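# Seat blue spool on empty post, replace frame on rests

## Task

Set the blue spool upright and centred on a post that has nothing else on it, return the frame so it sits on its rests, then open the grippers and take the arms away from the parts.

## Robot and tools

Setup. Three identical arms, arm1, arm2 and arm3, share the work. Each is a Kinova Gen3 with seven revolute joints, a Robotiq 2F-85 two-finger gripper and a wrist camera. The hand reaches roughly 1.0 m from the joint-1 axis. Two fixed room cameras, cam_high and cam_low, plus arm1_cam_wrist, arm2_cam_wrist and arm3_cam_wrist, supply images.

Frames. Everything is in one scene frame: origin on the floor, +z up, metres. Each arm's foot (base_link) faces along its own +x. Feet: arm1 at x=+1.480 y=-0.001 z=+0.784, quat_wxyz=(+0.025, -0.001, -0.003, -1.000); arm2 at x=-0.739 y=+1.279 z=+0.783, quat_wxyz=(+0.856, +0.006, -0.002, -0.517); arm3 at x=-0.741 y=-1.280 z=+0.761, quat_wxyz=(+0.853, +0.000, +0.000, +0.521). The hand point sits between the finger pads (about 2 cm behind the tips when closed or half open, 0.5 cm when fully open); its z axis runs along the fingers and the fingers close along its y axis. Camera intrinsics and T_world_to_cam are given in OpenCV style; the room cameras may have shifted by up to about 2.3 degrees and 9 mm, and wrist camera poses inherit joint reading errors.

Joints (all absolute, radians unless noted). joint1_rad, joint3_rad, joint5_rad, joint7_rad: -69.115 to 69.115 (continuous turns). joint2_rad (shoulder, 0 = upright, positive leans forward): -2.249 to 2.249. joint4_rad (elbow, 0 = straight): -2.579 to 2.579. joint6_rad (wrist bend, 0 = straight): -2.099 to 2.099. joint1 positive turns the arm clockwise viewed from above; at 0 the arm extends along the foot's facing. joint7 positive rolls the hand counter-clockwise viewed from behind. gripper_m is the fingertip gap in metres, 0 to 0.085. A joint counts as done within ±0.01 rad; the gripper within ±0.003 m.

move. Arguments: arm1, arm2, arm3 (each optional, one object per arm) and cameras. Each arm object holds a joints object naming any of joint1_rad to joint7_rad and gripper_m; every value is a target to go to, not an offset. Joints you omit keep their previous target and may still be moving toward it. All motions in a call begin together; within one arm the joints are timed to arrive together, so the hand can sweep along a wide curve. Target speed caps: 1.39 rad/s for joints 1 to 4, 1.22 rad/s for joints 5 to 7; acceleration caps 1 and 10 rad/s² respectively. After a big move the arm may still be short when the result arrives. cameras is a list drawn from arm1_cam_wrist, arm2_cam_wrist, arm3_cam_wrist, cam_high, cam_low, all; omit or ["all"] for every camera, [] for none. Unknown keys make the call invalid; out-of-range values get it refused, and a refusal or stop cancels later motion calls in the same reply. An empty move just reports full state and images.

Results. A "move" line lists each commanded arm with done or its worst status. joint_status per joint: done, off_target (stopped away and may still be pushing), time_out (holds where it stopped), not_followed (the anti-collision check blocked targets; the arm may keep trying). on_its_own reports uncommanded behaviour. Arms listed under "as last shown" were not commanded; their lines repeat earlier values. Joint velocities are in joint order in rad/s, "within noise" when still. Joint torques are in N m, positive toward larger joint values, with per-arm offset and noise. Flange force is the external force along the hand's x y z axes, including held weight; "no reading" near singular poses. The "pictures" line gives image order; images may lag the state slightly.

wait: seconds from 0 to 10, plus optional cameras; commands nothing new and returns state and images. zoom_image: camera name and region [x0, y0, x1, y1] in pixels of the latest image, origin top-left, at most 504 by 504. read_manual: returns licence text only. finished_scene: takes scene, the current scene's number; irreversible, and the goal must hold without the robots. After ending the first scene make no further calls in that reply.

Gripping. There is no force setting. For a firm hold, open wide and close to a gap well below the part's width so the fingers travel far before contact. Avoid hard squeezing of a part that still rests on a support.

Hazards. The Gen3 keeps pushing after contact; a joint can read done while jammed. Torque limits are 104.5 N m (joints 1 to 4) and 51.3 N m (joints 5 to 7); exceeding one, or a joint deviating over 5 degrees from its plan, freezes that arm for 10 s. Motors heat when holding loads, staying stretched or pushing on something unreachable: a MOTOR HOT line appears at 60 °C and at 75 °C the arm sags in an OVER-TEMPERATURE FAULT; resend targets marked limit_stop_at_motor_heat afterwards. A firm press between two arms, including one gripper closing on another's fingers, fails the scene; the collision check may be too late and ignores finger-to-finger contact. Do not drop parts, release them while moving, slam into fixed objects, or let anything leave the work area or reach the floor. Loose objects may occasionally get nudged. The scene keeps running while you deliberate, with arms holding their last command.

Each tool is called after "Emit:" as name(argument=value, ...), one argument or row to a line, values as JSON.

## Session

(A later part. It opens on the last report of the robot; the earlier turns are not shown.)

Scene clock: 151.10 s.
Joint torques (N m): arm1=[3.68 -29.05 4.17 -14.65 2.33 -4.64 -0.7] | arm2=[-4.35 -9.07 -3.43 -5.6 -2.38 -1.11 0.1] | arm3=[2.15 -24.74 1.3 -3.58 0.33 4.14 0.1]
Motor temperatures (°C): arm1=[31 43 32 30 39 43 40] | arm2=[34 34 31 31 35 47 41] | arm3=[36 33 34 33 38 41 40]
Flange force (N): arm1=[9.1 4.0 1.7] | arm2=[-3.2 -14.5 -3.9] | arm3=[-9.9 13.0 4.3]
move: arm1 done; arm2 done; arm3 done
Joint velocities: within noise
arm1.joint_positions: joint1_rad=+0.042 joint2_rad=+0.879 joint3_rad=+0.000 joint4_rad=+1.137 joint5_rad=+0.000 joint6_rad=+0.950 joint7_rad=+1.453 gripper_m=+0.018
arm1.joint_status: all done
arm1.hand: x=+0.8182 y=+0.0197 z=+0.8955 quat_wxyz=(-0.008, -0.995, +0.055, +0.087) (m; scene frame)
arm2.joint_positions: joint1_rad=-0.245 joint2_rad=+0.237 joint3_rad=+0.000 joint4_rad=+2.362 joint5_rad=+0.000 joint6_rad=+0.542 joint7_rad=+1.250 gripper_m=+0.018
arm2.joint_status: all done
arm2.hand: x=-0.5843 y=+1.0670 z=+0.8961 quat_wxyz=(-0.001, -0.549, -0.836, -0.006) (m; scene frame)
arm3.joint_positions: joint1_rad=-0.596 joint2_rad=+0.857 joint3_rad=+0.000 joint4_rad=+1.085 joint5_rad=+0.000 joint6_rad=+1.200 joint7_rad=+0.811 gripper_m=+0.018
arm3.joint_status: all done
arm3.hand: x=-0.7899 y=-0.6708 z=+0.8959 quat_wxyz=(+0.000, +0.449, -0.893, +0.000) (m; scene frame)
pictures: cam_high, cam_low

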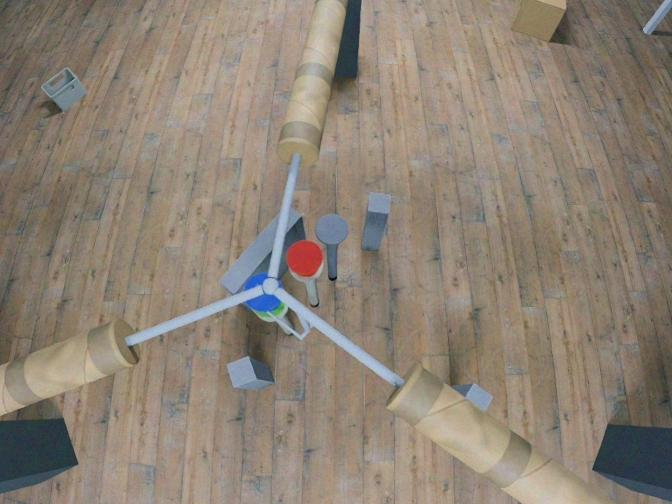

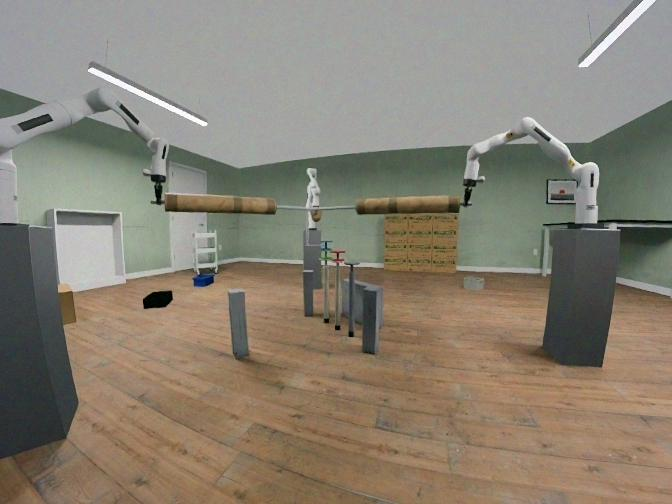

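Emit:
move(
  arm1={"joints":{"joint1_rad":0.1347,"joint2_rad":0.7944,"joint4_rad":1.3169,"joint6_rad":0.8558,"joint7_rad":1.5455}},
  arm2={"joints":{"joint1_rad":-0.5276,"joint2_rad":0.219,"joint4_rad":2.3961,"joint6_rad":0.5265,"joint7_rad":0.9674}},
  arm3={"joints":{"joint1_rad":-0.5217,"joint2_rad":1.019,"joint4_rad":0.741,"joint6_rad":1.3816,"joint7_rad":0.8847}},
  cameras=["cam_high","cam_low"],
)

Emit:
zoom_image(
  camera="cam_low",
  region=[290, 220, 370, 280],
)

Emit:
zoom_image(
  camera="cam_high",
  region=[230, 240, 350, 340],
)

Scene clock: 164.97 s.
Joint torques (N m): arm1=[3.56 -27.82 4.29 -15.35 2.5 -5.28 -0.22] | arm2=[-3.6 -9.82 -2.39 -10.08 -1.71 -3.6 0.12] | arm3=[2.12 -27.66 1.2 -5.81 0.28 3.43 0.03]
Motor temperatures (°C): arm1=[32 44 32 30 39 43 40] | arm2=[34 33 31 31 35 47 41] | arm3=[36 33 34 33 38 41 40]
Flange force (N): arm1=[10.5 5.7 1.4] | arm2=[1.1 -15.0 -4.5] | arm3=[-9.5 10.6 4.2]
move: arm1 done; arm2 done; arm3 done
Joint velocities: within noise
arm1.joint_positions: joint1_rad=+0.135 joint2_rad=+0.794 joint3_rad=+0.000 joint4_rad=+1.317 joint5_rad=+0.000 joint6_rad=+0.856 joint7_rad=+1.545 gripper_m=+0.018
arm1.joint_status: all done
arm1.hand: x=+0.8609 y=+0.0777 z=+0.8954 quat_wxyz=(+0.000, -0.995, +0.055, +0.087) (m; scene frame)
arm2.joint_positions: joint1_rad=-0.528 joint2_rad=+0.219 joint3_rad=+0.000 joint4_rad=+2.396 joint5_rad=+0.000 joint6_rad=+0.526 joint7_rad=+0.967 gripper_m=+0.018
arm2.joint_status: all done
arm2.hand: x=-0.5415 y=+1.1250 z=+0.8962 quat_wxyz=(-0.001, -0.549, -0.836, -0.006) (m; scene frame)
arm3.joint_positions: joint1_rad=-0.522 joint2_rad=+1.019 joint3_rad=+0.000 joint4_rad=+0.741 joint5_rad=+0.000 joint6_rad=+1.382 joint7_rad=+0.885 gripper_m=+0.018
arm3.joint_status: all done
arm3.hand: x=-0.7476 y=-0.6129 z=+0.8958 quat_wxyz=(+0.000, +0.449, -0.893, +0.000) (m; scene frame)
pictures: cam_high, cam_low

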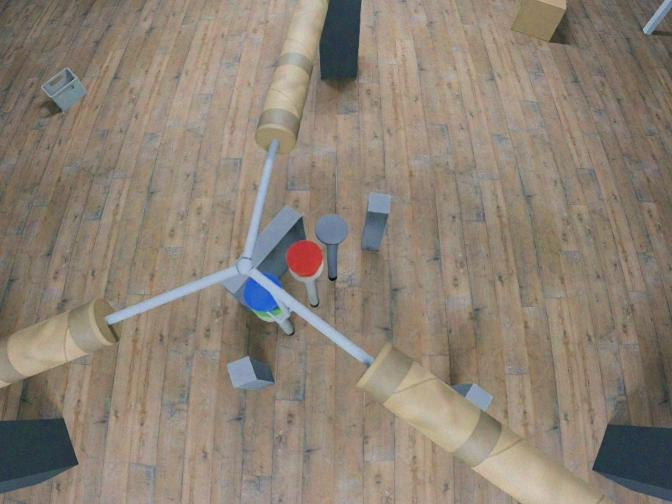

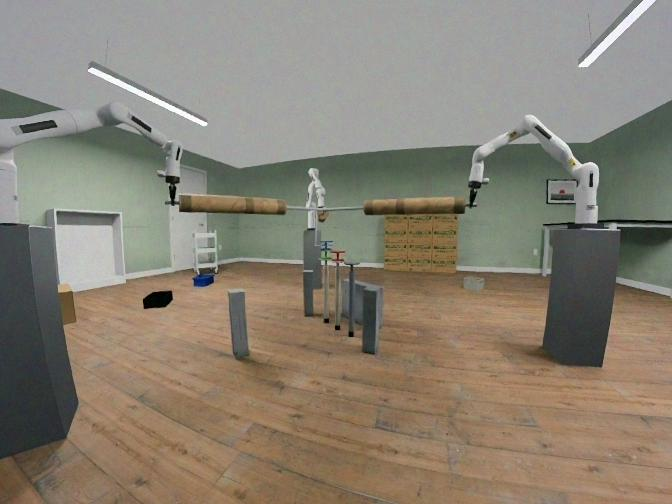

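Scaled by 6.300 from the camera's 672x504 image, which has a finer 960x720 frame.

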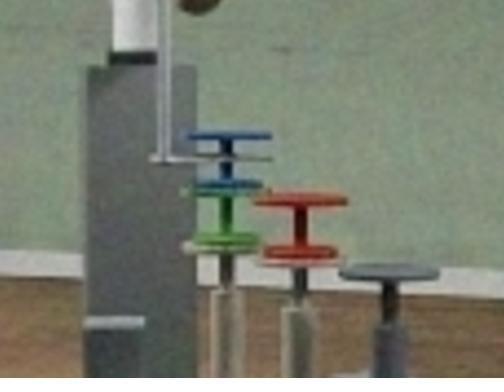

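Scaled by 4.200 from the camera's 672x504 image, which has a finer 960x720 frame.

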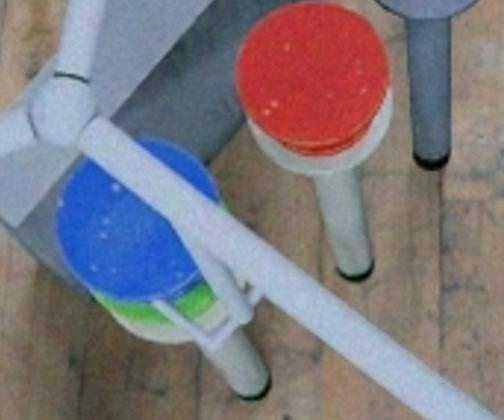

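Emit:
move(
  arm1={"joints":{"joint2_rad":0.7702,"joint4_rad":1.2945,"joint6_rad":0.9024}},
  arm2={"joints":{"joint2_rad":0.1612,"joint4_rad":2.3638,"joint6_rad":0.6166}},
  arm3={"joints":{"joint2_rad":1.0072,"joint4_rad":0.7017,"joint6_rad":1.4327}},
  cameras=[],
)

Emit:
move(
  arm1={"joints":{"joint2_rad":0.7214,"joint4_rad":1.2302,"joint6_rad":1.0155}},
  arm2={"joints":{"joint2_rad":0.0485,"joint4_rad":2.2769,"joint6_rad":0.8162}},
  arm3={"joints":{"joint2_rad":0.9944,"joint4_rad":0.5822,"joint6_rad":1.565}},
  cameras=["cam_high","cam_low"],
)

Emit:
zoom_image(
  camera="cam_low",
  region=[290, 210, 370, 270],
)

Scene clock: 190.30 s.
Joint torques (N m): arm1=[3.26 -27.68 3.76 -15.65 2.41 -5.41 -0.26] | arm2=[-2.74 -9.32 -1.47 -11.37 -1.38 -3.95 0.13] | arm3=[2.92 -28.46 1.8 -7.48 0.83 2.26 0.08]
Motor temperatures (°C): arm1=[31 44 32 31 39 44 40] | arm2=[34 33 31 31 35 47 41] | arm3=[36 34 34 33 38 41 40]
Flange force (N): arm1=[10.7 5.2 1.5] | arm2=[5.0 -12.6 -4.2] | arm3=[-5.8 9.4 4.3]
move: arm1 done; arm2 done; arm3 done
Joint velocities: within noise
arm1.joint_positions: joint1_rad=+0.135 joint2_rad=+0.770 joint3_rad=+0.000 joint4_rad=+1.294 joint5_rad=+0.000 joint6_rad=+0.902 joint7_rad=+1.545 gripper_m=+0.018
arm1.joint_status: all done
arm1.hand: x=+0.8608 y=+0.0777 z=+0.9154 quat_wxyz=(+0.000, -0.995, +0.055, +0.088) (m; scene frame)
arm2.joint_positions: joint1_rad=-0.528 joint2_rad=+0.161 joint3_rad=+0.000 joint4_rad=+2.364 joint5_rad=+0.000 joint6_rad=+0.617 joint7_rad=+0.967 gripper_m=+0.018
arm2.joint_status: all done
arm2.hand: x=-0.5418 y=+1.1248 z=+0.9161 quat_wxyz=(-0.001, -0.549, -0.836, -0.006) (m; scene frame)
arm3.joint_positions: joint1_rad=-0.522 joint2_rad=+1.007 joint3_rad=+0.000 joint4_rad=+0.702 joint5_rad=+0.000 joint6_rad=+1.433 joint7_rad=+0.885 gripper_m=+0.018
arm3.joint_status: all done
arm3.hand: x=-0.7474 y=-0.6129 z=+0.9159 quat_wxyz=(+0.000, +0.449, -0.893, +0.000) (m; scene frame)
pictures: none
No camera images: "cameras" was empty.

Scene clock: 191.33 s.
Joint torques (N m): arm1=[4.19 -26.71 4.42 -15.5 3.04 -5.28 -0.31] | arm2=[-1.29 -8.38 0.04 -14.73 -0.23 -5.23 0.01] | arm3=[2.55 -29.27 1.42 -9.85 0.67 0.37 0.11]
Motor temperatures (°C): arm1=[31 44 32 31 39 44 40] | arm2=[34 33 31 31 35 47 41] | arm3=[36 34 34 33 38 41 40]
Flange force (N): arm1=[10.0 6.5 1.2] | arm2=[12.9 -10.3 -3.0] | arm3=[-1.3 5.3 4.1]
move: arm1 done; arm2 done; arm3 done
Joint velocities: within noise
arm1.joint_positions: joint1_rad=+0.135 joint2_rad=+0.721 joint3_rad=+0.000 joint4_rad=+1.230 joint5_rad=+0.000 joint6_rad=+1.016 joint7_rad=+1.545 gripper_m=+0.018
arm1.joint_status: all done
arm1.hand: x=+0.8609 y=+0.0779 z=+0.9615 quat_wxyz=(+0.000, -0.995, +0.055, +0.088) (m; scene frame)
arm2.joint_positions: joint1_rad=-0.528 joint2_rad=+0.049 joint3_rad=+0.000 joint4_rad=+2.277 joint5_rad=+0.000 joint6_rad=+0.816 joint7_rad=+0.967 gripper_m=+0.018
arm2.joint_status: all done
arm2.hand: x=-0.5421 y=+1.1244 z=+0.9622 quat_wxyz=(-0.001, -0.549, -0.836, -0.006) (m; scene frame)
arm3.joint_positions: joint1_rad=-0.522 joint2_rad=+0.994 joint3_rad=+0.000 joint4_rad=+0.582 joint5_rad=+0.000 joint6_rad=+1.565 joint7_rad=+0.885 gripper_m=+0.018
arm3.joint_status: all done
arm3.hand: x=-0.7475 y=-0.6128 z=+0.9619 quat_wxyz=(+0.000, +0.449, -0.893, +0.000) (m; scene frame)
pictures: cam_high, cam_low

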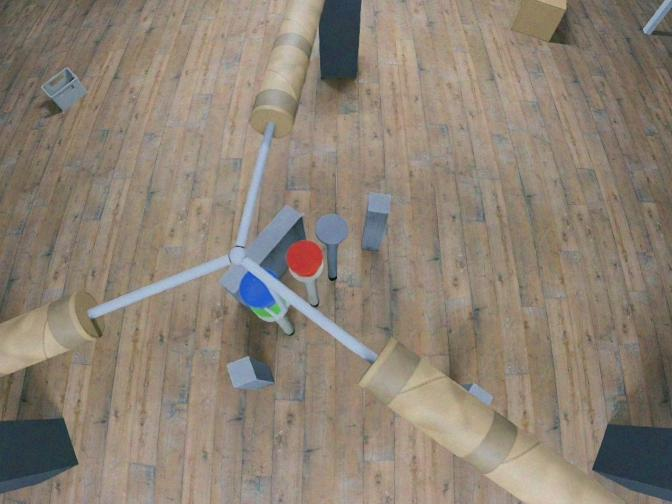

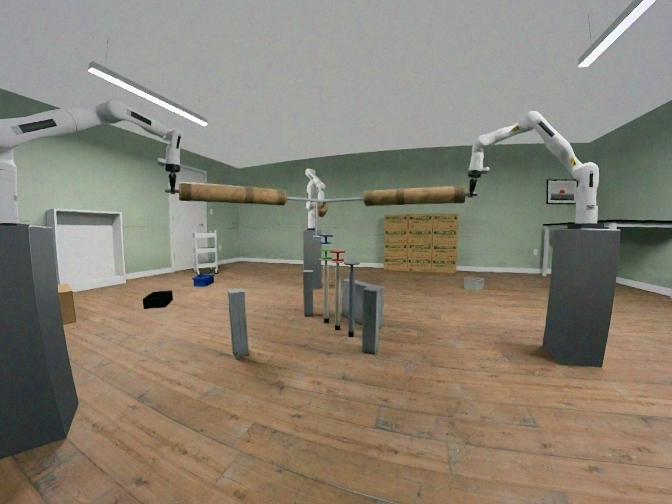

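Scaled by 6.300 from the camera's 672x504 image, which has a finer 960x720 frame.

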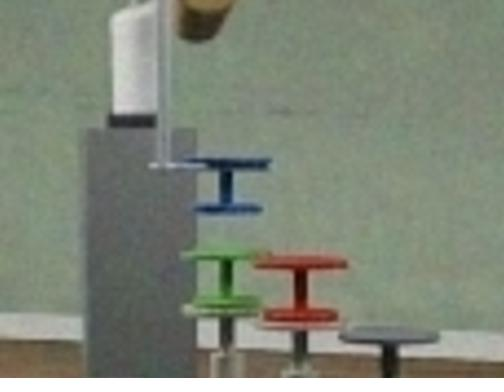

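Emit:
move(
  arm1={"joints":{"joint1_rad":-0.0274,"joint2_rad":0.4437,"joint4_rad":1.7412,"joint6_rad":0.7822,"joint7_rad":1.3834}},
  arm2={"joints":{"joint1_rad":-0.507,"joint2_rad":0.3741,"joint4_rad":1.8345,"joint6_rad":0.933,"joint7_rad":0.988}},
  arm3={"joints":{"joint1_rad":-0.3101,"joint2_rad":0.7455,"joint4_rad":1.0879,"joint6_rad":1.3082,"joint7_rad":1.0962}},
  cameras=["cam_high"],
)

Emit:
move(
  arm1={"joints":{"joint1_rad":-0.2929,"joint2_rad":0.2207,"joint4_rad":2.0904,"joint6_rad":0.656,"joint7_rad":1.1179}},
  arm2={"joints":{"joint1_rad":-0.4965,"joint2_rad":0.7007,"joint4_rad":1.2539,"joint6_rad":1.187,"joint7_rad":0.9985}},
  arm3={"joints":{"joint1_rad":-0.048,"joint2_rad":0.6401,"joint4_rad":1.2883,"joint6_rad":1.2132,"joint7_rad":1.3584}},
)

Emit:
zoom_image(
  camera="cam_low",
  region=[300, 210, 390, 290],
)

Emit:
zoom_image(
  camera="cam_high",
  region=[270, 160, 390, 290],
)

Scene clock: 200.17 s.
Joint torques (N m): arm1=[6.01 -20.86 6.02 -16.37 3.11 -6.01 -0.3] | arm2=[-2.36 -16.78 -0.49 -17.22 -0.74 -6.53 0.11] | arm3=[2.3 -24.96 1.5 -8.51 0.48 0.82 -0.08]
Motor temperatures (°C): arm1=[31 44 32 31 39 44 40] | arm2=[34 33 31 31 35 47 41] | arm3=[36 35 34 33 38 41 40]
Flange force (N): arm1=[15.2 9.9 0.8] | arm2=[13.9 -13.3 -0.5] | arm3=[-3.3 5.1 3.7]
move: arm1 done; arm2 done; arm3 done
TORQUE WARNING: arm1's joint6_rad reached its warning level (29.4 N m). A warning alone does not stop the arm.
TORQUE WARNING: arm3's joint6_rad reached its warning level (29.4 N m). A warning alone does not stop the arm.
TORQUE WARNING: arm2's joint6_rad reached its warning level (29.4 N m). A warning alone does not stop the arm.
Joint velocities: within noise
arm1.joint_positions: joint1_rad=-0.027 joint2_rad=+0.444 joint3_rad=+0.000 joint4_rad=+1.741 joint5_rad=+0.000 joint6_rad=+0.782 joint7_rad=+1.383 gripper_m=+0.018
arm1.joint_status: all done
arm1.hand: x=+0.9881 y=-0.0128 z=+0.9617 quat_wxyz=(-0.014, -0.995, +0.055, +0.087) (m; scene frame)
arm2.joint_positions: joint1_rad=-0.507 joint2_rad=+0.374 joint3_rad=+0.000 joint4_rad=+1.834 joint5_rad=+0.000 joint6_rad=+0.933 joint7_rad=+0.988 gripper_m=+0.018
arm2.joint_status: all done
arm2.hand: x=-0.4140 y=+1.0343 z=+0.9621 quat_wxyz=(-0.002, -0.549, -0.836, -0.006) (m; scene frame)
arm3.joint_positions: joint1_rad=-0.310 joint2_rad=+0.745 joint3_rad=+0.000 joint4_rad=+1.088 joint5_rad=+0.000 joint6_rad=+1.308 joint7_rad=+1.096 gripper_m=+0.018
arm3.joint_status: all done
arm3.hand: x=-0.6199 y=-0.7033 z=+0.9621 quat_wxyz=(+0.000, +0.449, -0.893, +0.000) (m; scene frame)
pictures: cam_high

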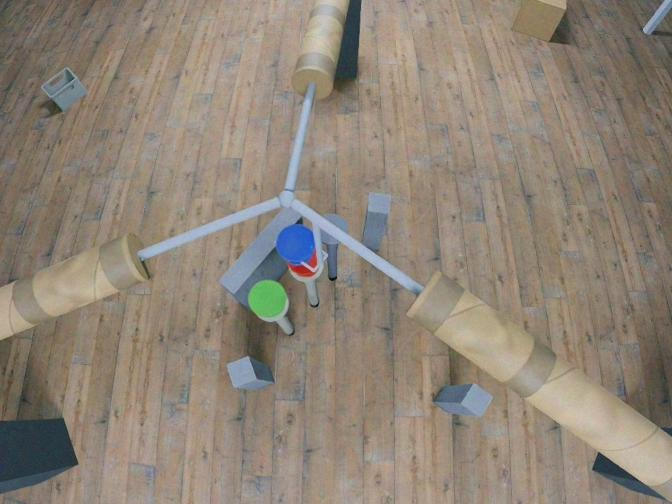

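Scene clock: 211.03 s.
Joint torques (N m): arm1=[-38.1 -9.39 -41.04 11.59 -21.26 11.03 -0.61] | arm2=[-5.37 -9.75 -5.28 47 -4.08 37.6 0.1] | arm3=[14.26 -23.73 12.03 -14.91 7.24 -4.03 -0.42]
Motor temperatures (°C): arm1=[33 44 34 31 41 44 40] | arm2=[34 33 31 32 35 50 41] | arm3=[36 35 34 33 38 41 40]
Flange force (N): arm1=[-79.3 -76.9 11.7] | arm2=[-109.3 53.0 32.7] | arm3=[17.4 22.1 3.8]
Flange force when the fault began (N): arm2=[-129.1 26.3 49.5]
move: arm1 done; arm2 torque_fault; arm3 done
TORQUE FAULT: arm2's joint6_rad strayed more than 5 degrees from its planned motion. arm2 stopped for 10 seconds, dropped its targets and accepts commands again: back off and push less far. The stop added 9.3 s to the call and to motion_time.
TORQUE WARNING: arm2's joint6_rad reached its warning level (29.4 N m).
TORQUE WARNING: arm3's joint5_rad reached its warning level (29.4 N m). A warning alone does not stop the arm.
Joint velocities: within noise
arm1.joint_positions: joint1_rad=-0.293 joint2_rad=+0.221 joint3_rad=+0.000 joint4_rad=+2.090 joint5_rad=+0.000 joint6_rad=+0.656 joint7_rad=+1.118 gripper_m=+0.018
arm1.joint_status: all done
arm1.hand: x=+1.1157 y=-0.1034 z=+0.9616 quat_wxyz=(-0.036, -0.995, +0.055, +0.081) (m; scene frame)
arm2.joint_positions: joint1_rad=-0.498 joint2_rad=+0.516 joint3_rad=+0.004 joint4_rad=+1.568 joint5_rad=+0.004 joint6_rad=+0.851 joint7_rad=+0.993 gripper_m=+0.018
arm2.joint_status: joint2_rad torque_fault (moved +0.142 of +0.327); joint4_rad torque_fault (moved -0.267 of -0.580); joint6_rad torque_fault (moved -0.081 of +0.254); the others done
arm2.hand: x=-0.3024 y=+0.9517 z=+0.9764 quat_wxyz=(-0.105, -0.549, -0.829, -0.003) (m; scene frame)
arm3.joint_positions: joint1_rad=-0.048 joint2_rad=+0.640 joint3_rad=+0.000 joint4_rad=+1.288 joint5_rad=+0.000 joint6_rad=+1.213 joint7_rad=+1.358 gripper_m=+0.018
arm3.joint_status: all done
arm3.hand: x=-0.4924 y=-0.7937 z=+0.9621 quat_wxyz=(+0.000, +0.449, -0.893, +0.000) (m; scene frame)
pictures: arm1_cam_wrist, arm2_cam_wrist, arm3_cam_wrist, cam_high, cam_low
camera_calibration:
arm1_cam_wrist: T_world_to_cam=[[-0.116989, -0.990208, 0.0761684, -0.0428727], [-0.981645, 0.126927, 0.142345, 1.02392], [-0.150619, -0.0581175, -0.986882, 1.25817], [0, 0, 0, 1]] pos_world=[1.18962, -0.0992943, 1.09918]
arm2_cam_wrist: T_world_to_cam=[[0.887655, 0.441573, 0.130694, -0.281965], [0.417619, -0.891486, 0.175636, 0.855439], [0.194067, -0.101324, -0.975741, 1.2557], [0, 0, 0, 1]] pos_world=[-0.350651, 1.01435, 1.11185]
arm3_cam_wrist: T_world_to_cam=[[-0.801135, 0.597893, 0.0265617, 0.0490849], [0.598356, 0.801091, 0.0149552, 0.969296], [-0.0123367, 0.0278745, -0.999535, 1.12936], [0, 0, 0, 1]] pos_world=[-0.526728, -0.837322, 1.11304]

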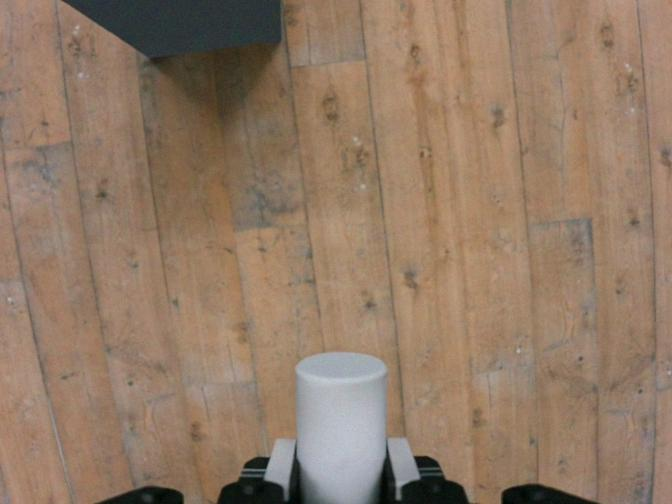

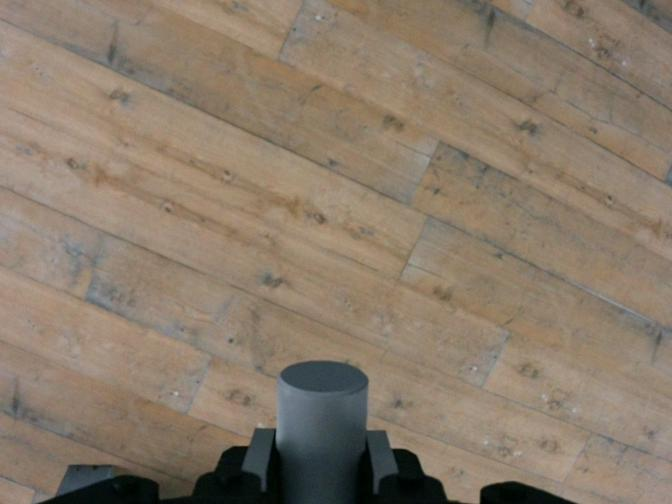

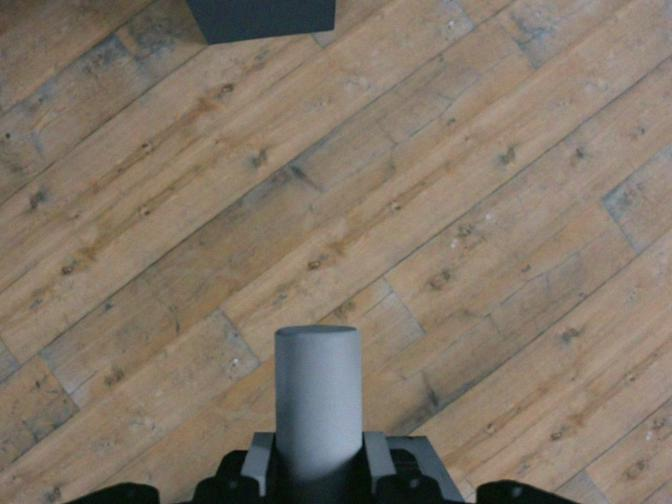

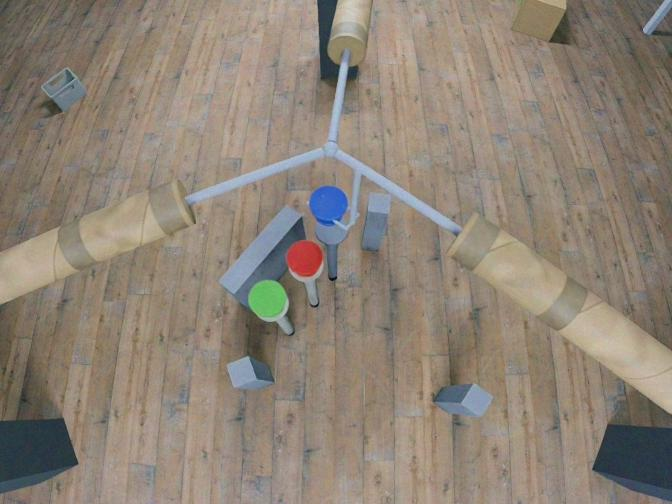

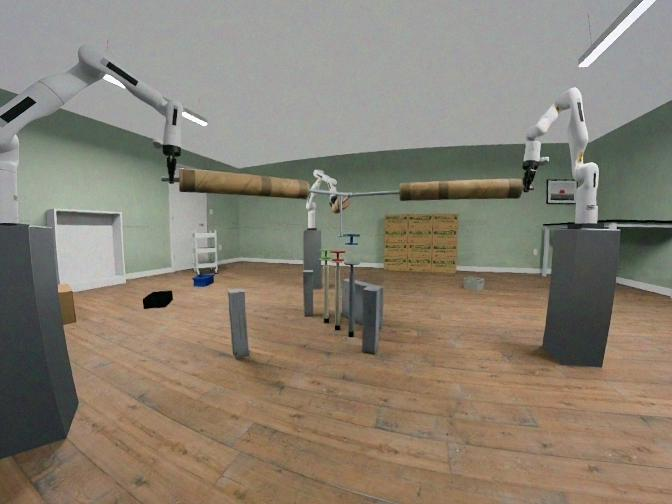

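Scaled by 5.600 from the camera's 672x504 image, which has a finer 960x720 frame.

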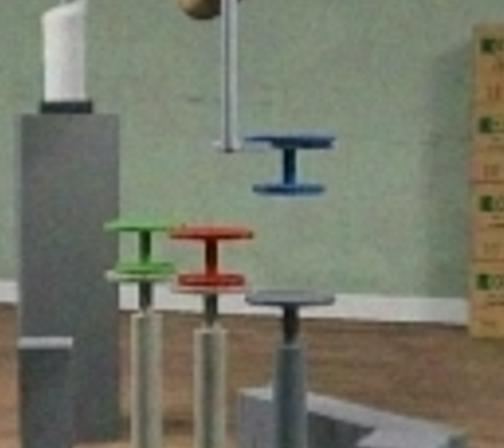

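Scaled by 3.877 from the camera's 672x504 image, which has a finer 960x720 frame.

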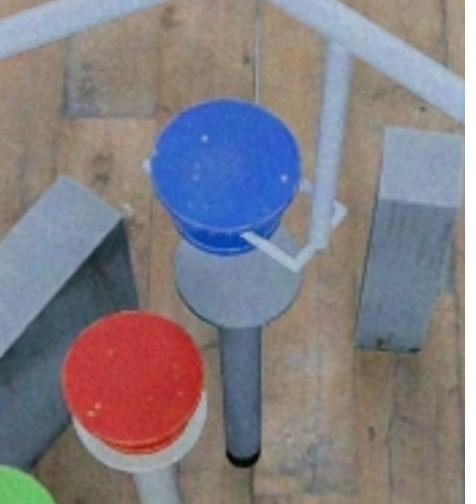

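Emit:
move(
  arm2={"joints":{"joint1_rad":-0.4965,"joint2_rad":0.608,"joint3_rad":0,"joint4_rad":1.411,"joint5_rad":0,"joint6_rad":1.019,"joint7_rad":0.9985}},
  cameras=[],
)

Emit:
move(
  arm2={"joints":{"joint1_rad":-0.4965,"joint2_rad":0.7007,"joint3_rad":0,"joint4_rad":1.2539,"joint5_rad":0,"joint6_rad":1.187,"joint7_rad":0.9985}},
)

Emit:
zoom_image(
  camera="cam_low",
  region=[300, 210, 390, 290],
)

Emit:
zoom_image(
  camera="cam_high",
  region=[270, 160, 390, 290],
)

Scene clock: 228.73 s.
Joint torques (N m): arm1=[-7.77 -13.46 -8.74 -5.07 -4.46 0.97 -0.12] | arm2=[-2.97 -16.93 -1.59 3.46 -1.79 8.71 0.13] | arm3=[5.07 -22.97 3.91 -10.05 1.74 -0.61 -0.41]
Motor temperatures (°C): arm1=[35 43 35 31 42 44 40] | arm2=[34 33 31 33 35 55 41] | arm3=[36 35 35 33 38 41 40]
Flange force (N): arm1=[-15.6 -15.5 6.7] | arm2=[-24.0 8.6 4.5] | arm3=[1.8 7.7 3.5]
move: arm2 done
TORQUE WARNING: arm2's joint6_rad reached its warning level (29.4 N m). A warning alone does not stop the arm.
Joint velocities: within noise
arm1, arm3: as last shown
arm1.hand: x=+1.1158 y=-0.1034 z=+0.9615 quat_wxyz=(-0.036, -0.995, +0.055, +0.081) (m; scene frame)
arm2.joint_positions: joint1_rad=-0.496 joint2_rad=+0.608 joint3_rad=+0.000 joint4_rad=+1.411 joint5_rad=+0.000 joint6_rad=+1.019 joint7_rad=+0.999 gripper_m=+0.018
arm2.joint_status: all done
arm2.hand: x=-0.2925 y=+0.9477 z=+0.9688 quat_wxyz=(-0.053, -0.549, -0.834, -0.005) (m; scene frame)
pictures: none
No camera images: "cameras" was empty.

Scene clock: 229.87 s.
Joint torques (N m): arm1=[10.72 -15.5 10.93 -14.64 5.88 -5.07 0.16] | arm2=[0.79 -24.96 2.83 -23.99 1.13 -11.19 0] | arm3=[-1.22 -22.83 -1.47 -8.84 -1.74 0.22 -0.44]
Motor temperatures (°C): arm1=[35 43 35 31 42 44 40] | arm2=[34 33 31 33 35 55 41] | arm3=[36 35 35 33 38 41 40]
Flange force (N): arm1=[22.3 22.1 2.3] | arm2=[32.9 -17.0 0.4] | arm3=[-3.8 -3.0 3.5]
move: arm2 done
Joint velocities: within noise
arm1, arm3: as last shown
arm1.hand: x=+1.1158 y=-0.1034 z=+0.9616 quat_wxyz=(-0.036, -0.995, +0.055, +0.081) (m; scene frame)
arm2.joint_positions: joint1_rad=-0.497 joint2_rad=+0.701 joint3_rad=+0.000 joint4_rad=+1.254 joint5_rad=+0.000 joint6_rad=+1.187 joint7_rad=+0.999 gripper_m=+0.018
arm2.joint_status: all done
arm2.hand: x=-0.2866 y=+0.9439 z=+0.9619 quat_wxyz=(-0.001, -0.549, -0.836, -0.006) (m; scene frame)
pictures: arm1_cam_wrist, arm2_cam_wrist, arm3_cam_wrist, cam_high, cam_low
camera_calibration:
arm1_cam_wrist: T_world_to_cam=[[-0.116902, -0.990221, 0.0761321, -0.0429261], [-0.981686, 0.126824, 0.142159, 1.02427], [-0.150424, -0.0581191, -0.986912, 1.25799], [0, 0, 0, 1]] pos_world=[1.18972, -0.0992948, 1.09918]
arm2_cam_wrist: T_world_to_cam=[[0.897925, 0.439004, 0.0317242, -0.190048], [0.439336, -0.898314, -0.00402444, 1.02995], [0.0267316, 0.0175512, -0.999489, 1.10032], [0, 0, 0, 1]] pos_world=[-0.311258, 0.989336, 1.10994]
arm3_cam_wrist: T_world_to_cam=[[-0.801087, 0.597958, 0.0265618, 0.0491639], [0.59842, 0.801043, 0.0149536, 0.969291], [-0.0123355, 0.0278742, -0.999535, 1.12936], [0, 0, 0, 1]] pos_world=[-0.526728, -0.837322, 1.11304]

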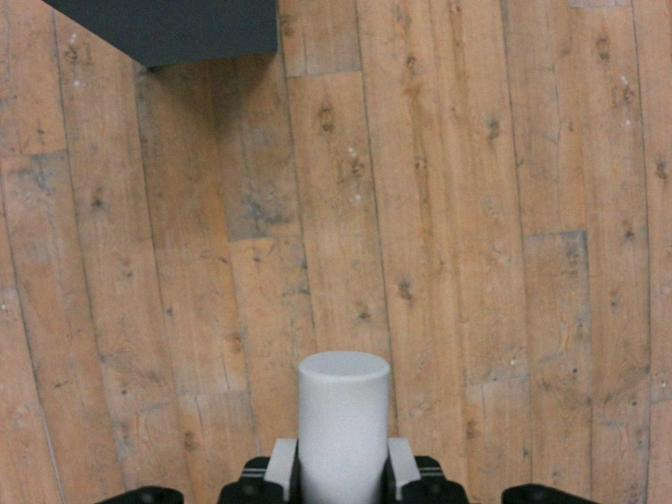

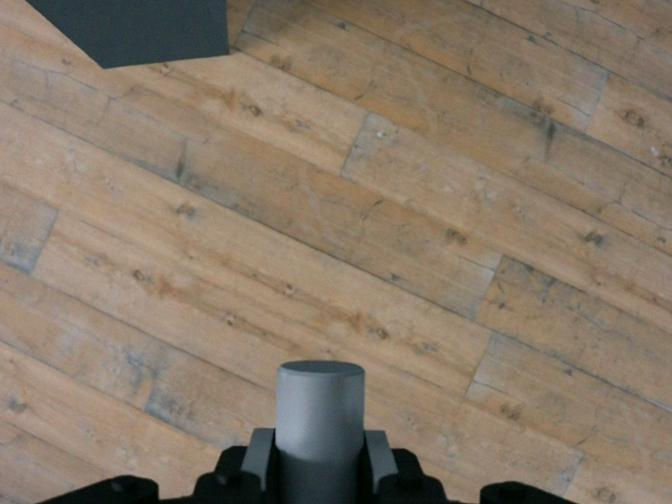

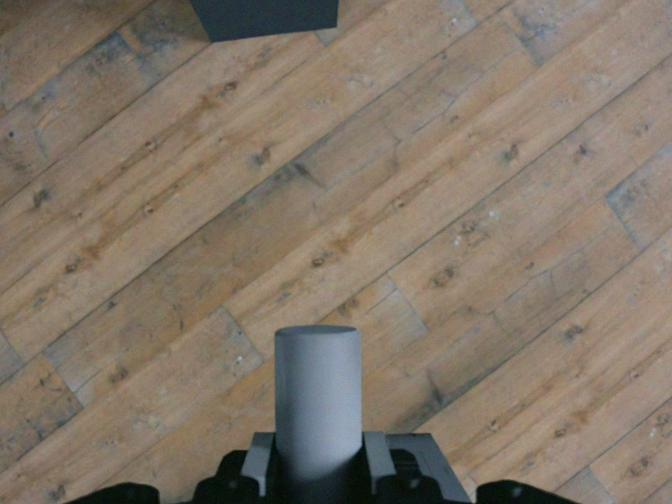

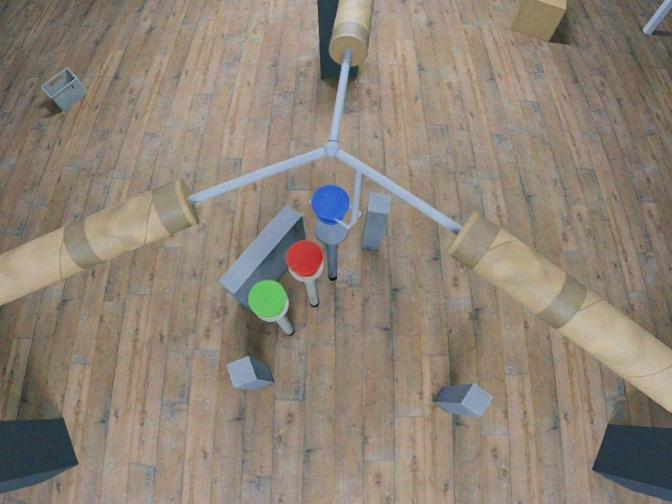

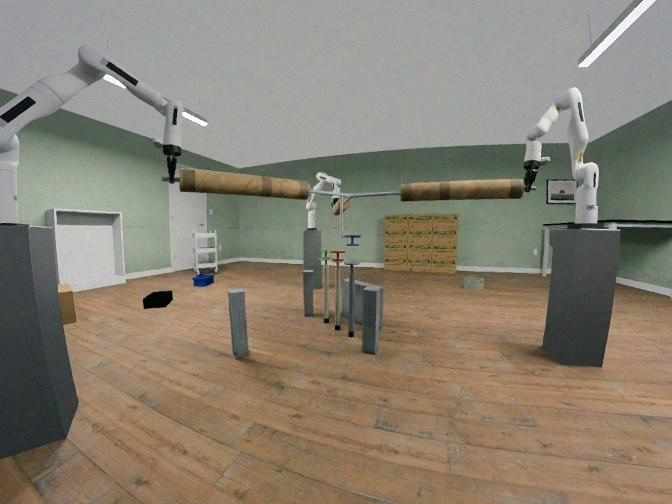

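Scaled by 5.600 from the camera's 672x504 image, which has a finer 960x720 frame.

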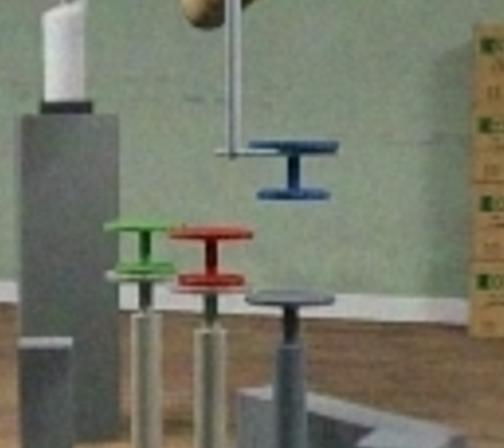

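Scaled by 3.877 from the camera's 672x504 image, which has a finer 960x720 frame.

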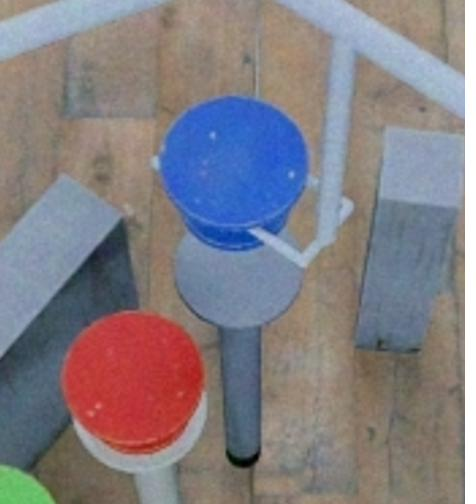

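Emit:
move(
  arm1={"joints":{"joint1_rad":-0.296,"joint2_rad":0.3138,"joint4_rad":2.1695,"joint6_rad":0.4838,"joint7_rad":1.1147}},
  arm2={"joints":{"joint1_rad":-0.4957,"joint2_rad":0.7541,"joint4_rad":1.3134,"joint6_rad":1.0741,"joint7_rad":0.9994}},
  arm3={"joints":{"joint1_rad":-0.0443,"joint2_rad":0.6876,"joint4_rad":1.3613,"joint6_rad":1.0927,"joint7_rad":1.3621}},
  cameras=[],
)

Emit:
move(
  arm1={"joints":{"joint2_rad":0.4249,"joint4_rad":2.224,"joint6_rad":0.3182}},
  arm2={"joints":{"joint2_rad":0.8114,"joint4_rad":1.3605,"joint6_rad":0.9697}},
  arm3={"joints":{"joint2_rad":0.7429,"joint4_rad":1.4158,"joint6_rad":0.9829}},
  cameras=["cam_high","cam_low"],
)

Emit:
zoom_image(
  camera="cam_low",
  region=[320, 230, 380, 280],
)

Emit:
zoom_image(
  camera="cam_high",
  region=[290, 180, 370, 290],
)

Scene clock: 271.83 s.
Joint torques (N m): arm1=[8.12 -16.26 8.47 -12.33 3.53 -4.19 0.15] | arm2=[1.7 -26.24 3.62 -21.54 1.36 -9.02 0] | arm3=[-1 -23.56 -1.34 -9.87 -1.65 -0.8 -0.43]
Motor temperatures (°C): arm1=[34 43 35 31 42 44 40] | arm2=[34 34 31 33 35 53 41] | arm3=[36 35 34 33 38 41 40]
Flange force (N): arm1=[17.4 17.3 3.3] | arm2=[27.3 -11.9 0.6] | arm3=[-0.2 -3.2 3.8]
move: arm1 done; arm2 done; arm3 done
Joint velocities: within noise
arm1.joint_positions: joint1_rad=-0.296 joint2_rad=+0.314 joint3_rad=+0.000 joint4_rad=+2.169 joint5_rad=+0.000 joint6_rad=+0.484 joint7_rad=+1.115 gripper_m=+0.018
arm1.joint_status: all done
arm1.hand: x=+1.1178 y=-0.1041 z=+0.9146 quat_wxyz=(-0.037, -0.995, +0.055, +0.081) (m; scene frame)
arm2.joint_positions: joint1_rad=-0.496 joint2_rad=+0.754 joint3_rad=+0.000 joint4_rad=+1.313 joint5_rad=+0.000 joint6_rad=+1.074 joint7_rad=+0.999 gripper_m=+0.018
arm2.joint_status: all done
arm2.hand: x=-0.2851 y=+0.9430 z=+0.9149 quat_wxyz=(-0.001, -0.549, -0.836, -0.006) (m; scene frame)
arm3.joint_positions: joint1_rad=-0.044 joint2_rad=+0.688 joint3_rad=+0.000 joint4_rad=+1.361 joint5_rad=+0.000 joint6_rad=+1.093 joint7_rad=+1.362 gripper_m=+0.018
arm3.joint_status: all done
arm3.hand: x=-0.4904 y=-0.7943 z=+0.9152 quat_wxyz=(+0.000, +0.449, -0.893, +0.000) (m; scene frame)
pictures: none
No camera images: "cameras" was empty.

Scene clock: 272.87 s.
Joint torques (N m): arm1=[6.74 -17.5 7.41 -11.02 2.22 -4.1 0.15] | arm2=[0.56 -26.93 2.59 -19.16 0.68 -7.34 -0.02] | arm3=[0.17 -23.85 -0.4 -8.86 -0.99 -0.53 -0.46]
Motor temperatures (°C): arm1=[34 43 35 31 42 44 40] | arm2=[34 34 31 33 35 53 41] | arm3=[36 35 34 33 38 41 40]
Flange force (N): arm1=[16.0 14.6 3.7] | arm2=[21.1 -10.7 0.7] | arm3=[-1.0 -1.0 3.9]
move: arm1 done; arm2 done; arm3 done
Joint velocities: within noise
arm1.joint_positions: joint1_rad=-0.296 joint2_rad=+0.425 joint3_rad=+0.000 joint4_rad=+2.224 joint5_rad=+0.000 joint6_rad=+0.318 joint7_rad=+1.115 gripper_m=+0.018
arm1.joint_status: all done
arm1.hand: x=+1.1179 y=-0.1044 z=+0.8695 quat_wxyz=(-0.037, -0.995, +0.055, +0.081) (m; scene frame)
arm2.joint_positions: joint1_rad=-0.496 joint2_rad=+0.811 joint3_rad=+0.000 joint4_rad=+1.360 joint5_rad=+0.000 joint6_rad=+0.970 joint7_rad=+0.999 gripper_m=+0.018
arm2.joint_status: all done
arm2.hand: x=-0.2848 y=+0.9434 z=+0.8699 quat_wxyz=(-0.001, -0.549, -0.836, -0.006) (m; scene frame)
arm3.joint_positions: joint1_rad=-0.044 joint2_rad=+0.743 joint3_rad=+0.000 joint4_rad=+1.416 joint5_rad=+0.000 joint6_rad=+0.983 joint7_rad=+1.362 gripper_m=+0.018
arm3.joint_status: all done
arm3.hand: x=-0.4904 y=-0.7943 z=+0.8702 quat_wxyz=(+0.000, +0.449, -0.893, +0.000) (m; scene frame)
pictures: cam_high, cam_low

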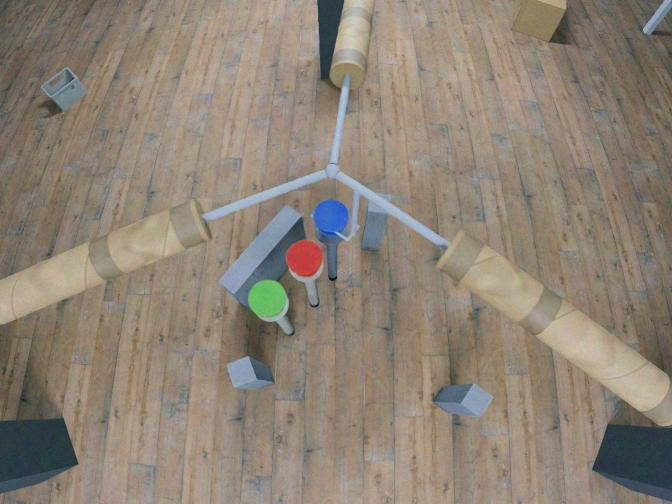

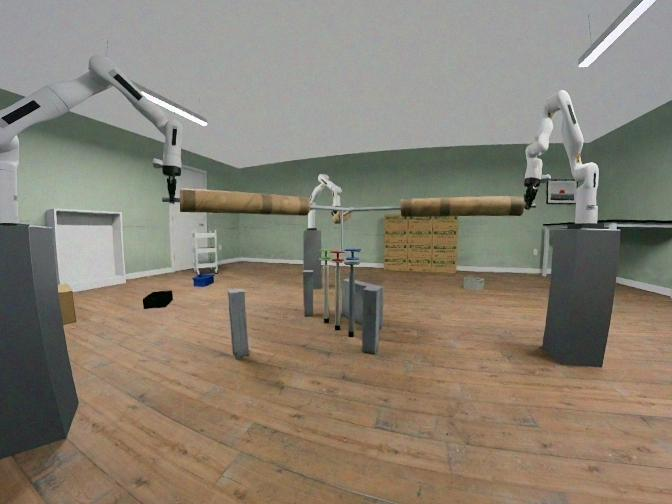

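Scaled by 8.400 from the camera's 672x504 image, which has a finer 960x720 frame.

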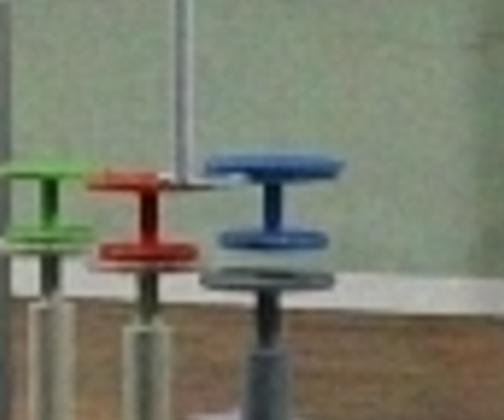

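Scaled by 4.582 from the camera's 672x504 image, which has a finer 960x720 frame.

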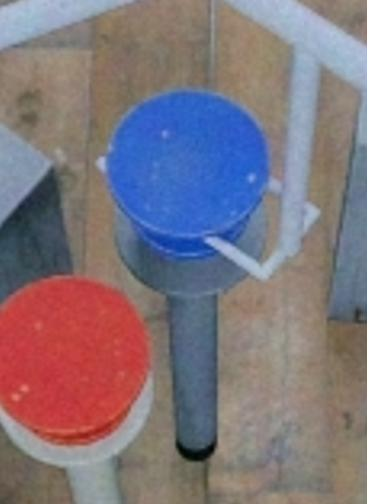

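Emit:
move(
  arm1={"joints":{"joint1_rad":-0.2992,"joint2_rad":0.4736,"joint4_rad":2.232,"joint6_rad":0.2615,"joint7_rad":1.1116}},
  arm2={"joints":{"joint1_rad":-0.4908,"joint2_rad":0.8346,"joint4_rad":1.3759,"joint6_rad":0.9311,"joint7_rad":1.0043}},
  arm3={"joints":{"joint1_rad":-0.046,"joint2_rad":0.7611,"joint4_rad":1.4437,"joint6_rad":0.9368,"joint7_rad":1.3603}},
  cameras=["cam_high","cam_low"],
)

Emit:
zoom_image(
  camera="cam_low",
  region=[320, 230, 380, 280],
)

Emit:
zoom_image(
  camera="cam_high",
  region=[290, 180, 370, 290],
)

Scene clock: 289.40 s.
Joint torques (N m): arm1=[6.26 -18.44 7.11 -11.4 1.89 -4.6 0.22] | arm2=[-1.01 -26.88 1.1 -18.12 -0.08 -6.63 0.04] | arm3=[1.52 -23.65 0.78 -7.94 -0.43 -0.13 -0.38]
Motor temperatures (°C): arm1=[34 42 34 31 41 44 40] | arm2=[34 35 31 33 35 52 41] | arm3=[36 35 34 33 38 41 40]
Flange force (N): arm1=[16.7 13.1 3.5] | arm2=[18.1 -12.0 0.6] | arm3=[-1.8 1.8 4.0]
move: arm1 done; arm2 done; arm3 done
Joint velocities: within noise
arm1.joint_positions: joint1_rad=-0.299 joint2_rad=+0.474 joint3_rad=+0.000 joint4_rad=+2.232 joint5_rad=+0.000 joint6_rad=+0.261 joint7_rad=+1.112 gripper_m=+0.018
arm1.joint_status: all done
arm1.hand: x=+1.1158 y=-0.1065 z=+0.8526 quat_wxyz=(-0.037, -0.995, +0.055, +0.081) (m; scene frame)
arm2.joint_positions: joint1_rad=-0.491 joint2_rad=+0.835 joint3_rad=+0.000 joint4_rad=+1.376 joint5_rad=+0.000 joint6_rad=+0.931 joint7_rad=+1.004 gripper_m=+0.018
arm2.joint_status: all done
arm2.hand: x=-0.2866 y=+0.9415 z=+0.8528 quat_wxyz=(-0.001, -0.549, -0.836, -0.006) (m; scene frame)
arm3.joint_positions: joint1_rad=-0.046 joint2_rad=+0.761 joint3_rad=+0.000 joint4_rad=+1.444 joint5_rad=+0.000 joint6_rad=+0.937 joint7_rad=+1.360 gripper_m=+0.018
arm3.joint_status: all done
arm3.hand: x=-0.4924 y=-0.7963 z=+0.8531 quat_wxyz=(+0.000, +0.449, -0.893, +0.000) (m; scene frame)
pictures: cam_high, cam_low

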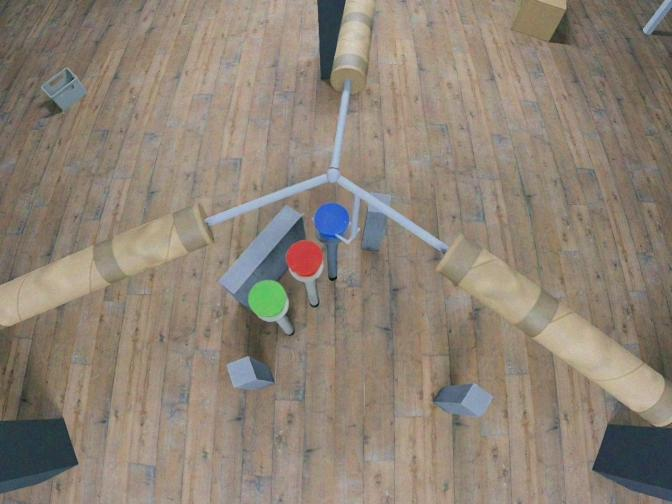

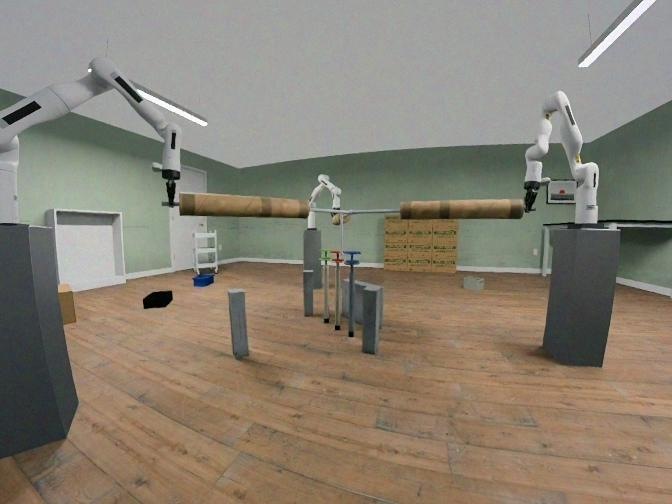

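Scaled by 8.400 from the camera's 672x504 image, which has a finer 960x720 frame.

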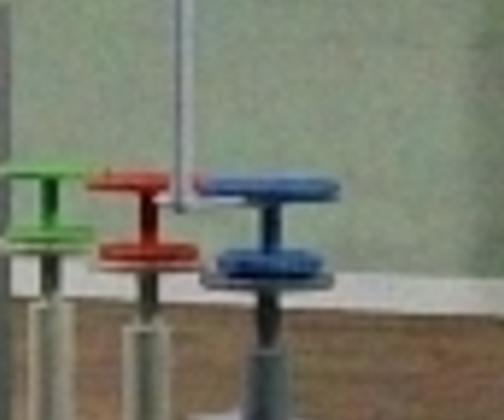

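Scaled by 4.582 from the camera's 672x504 image, which has a finer 960x720 frame.

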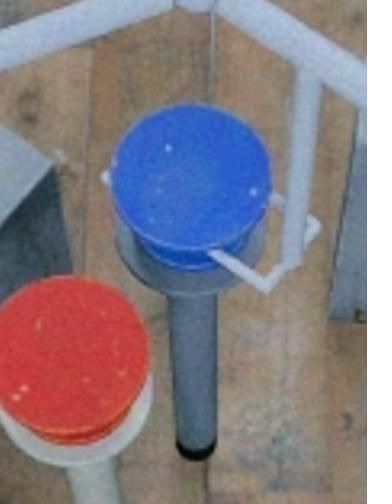

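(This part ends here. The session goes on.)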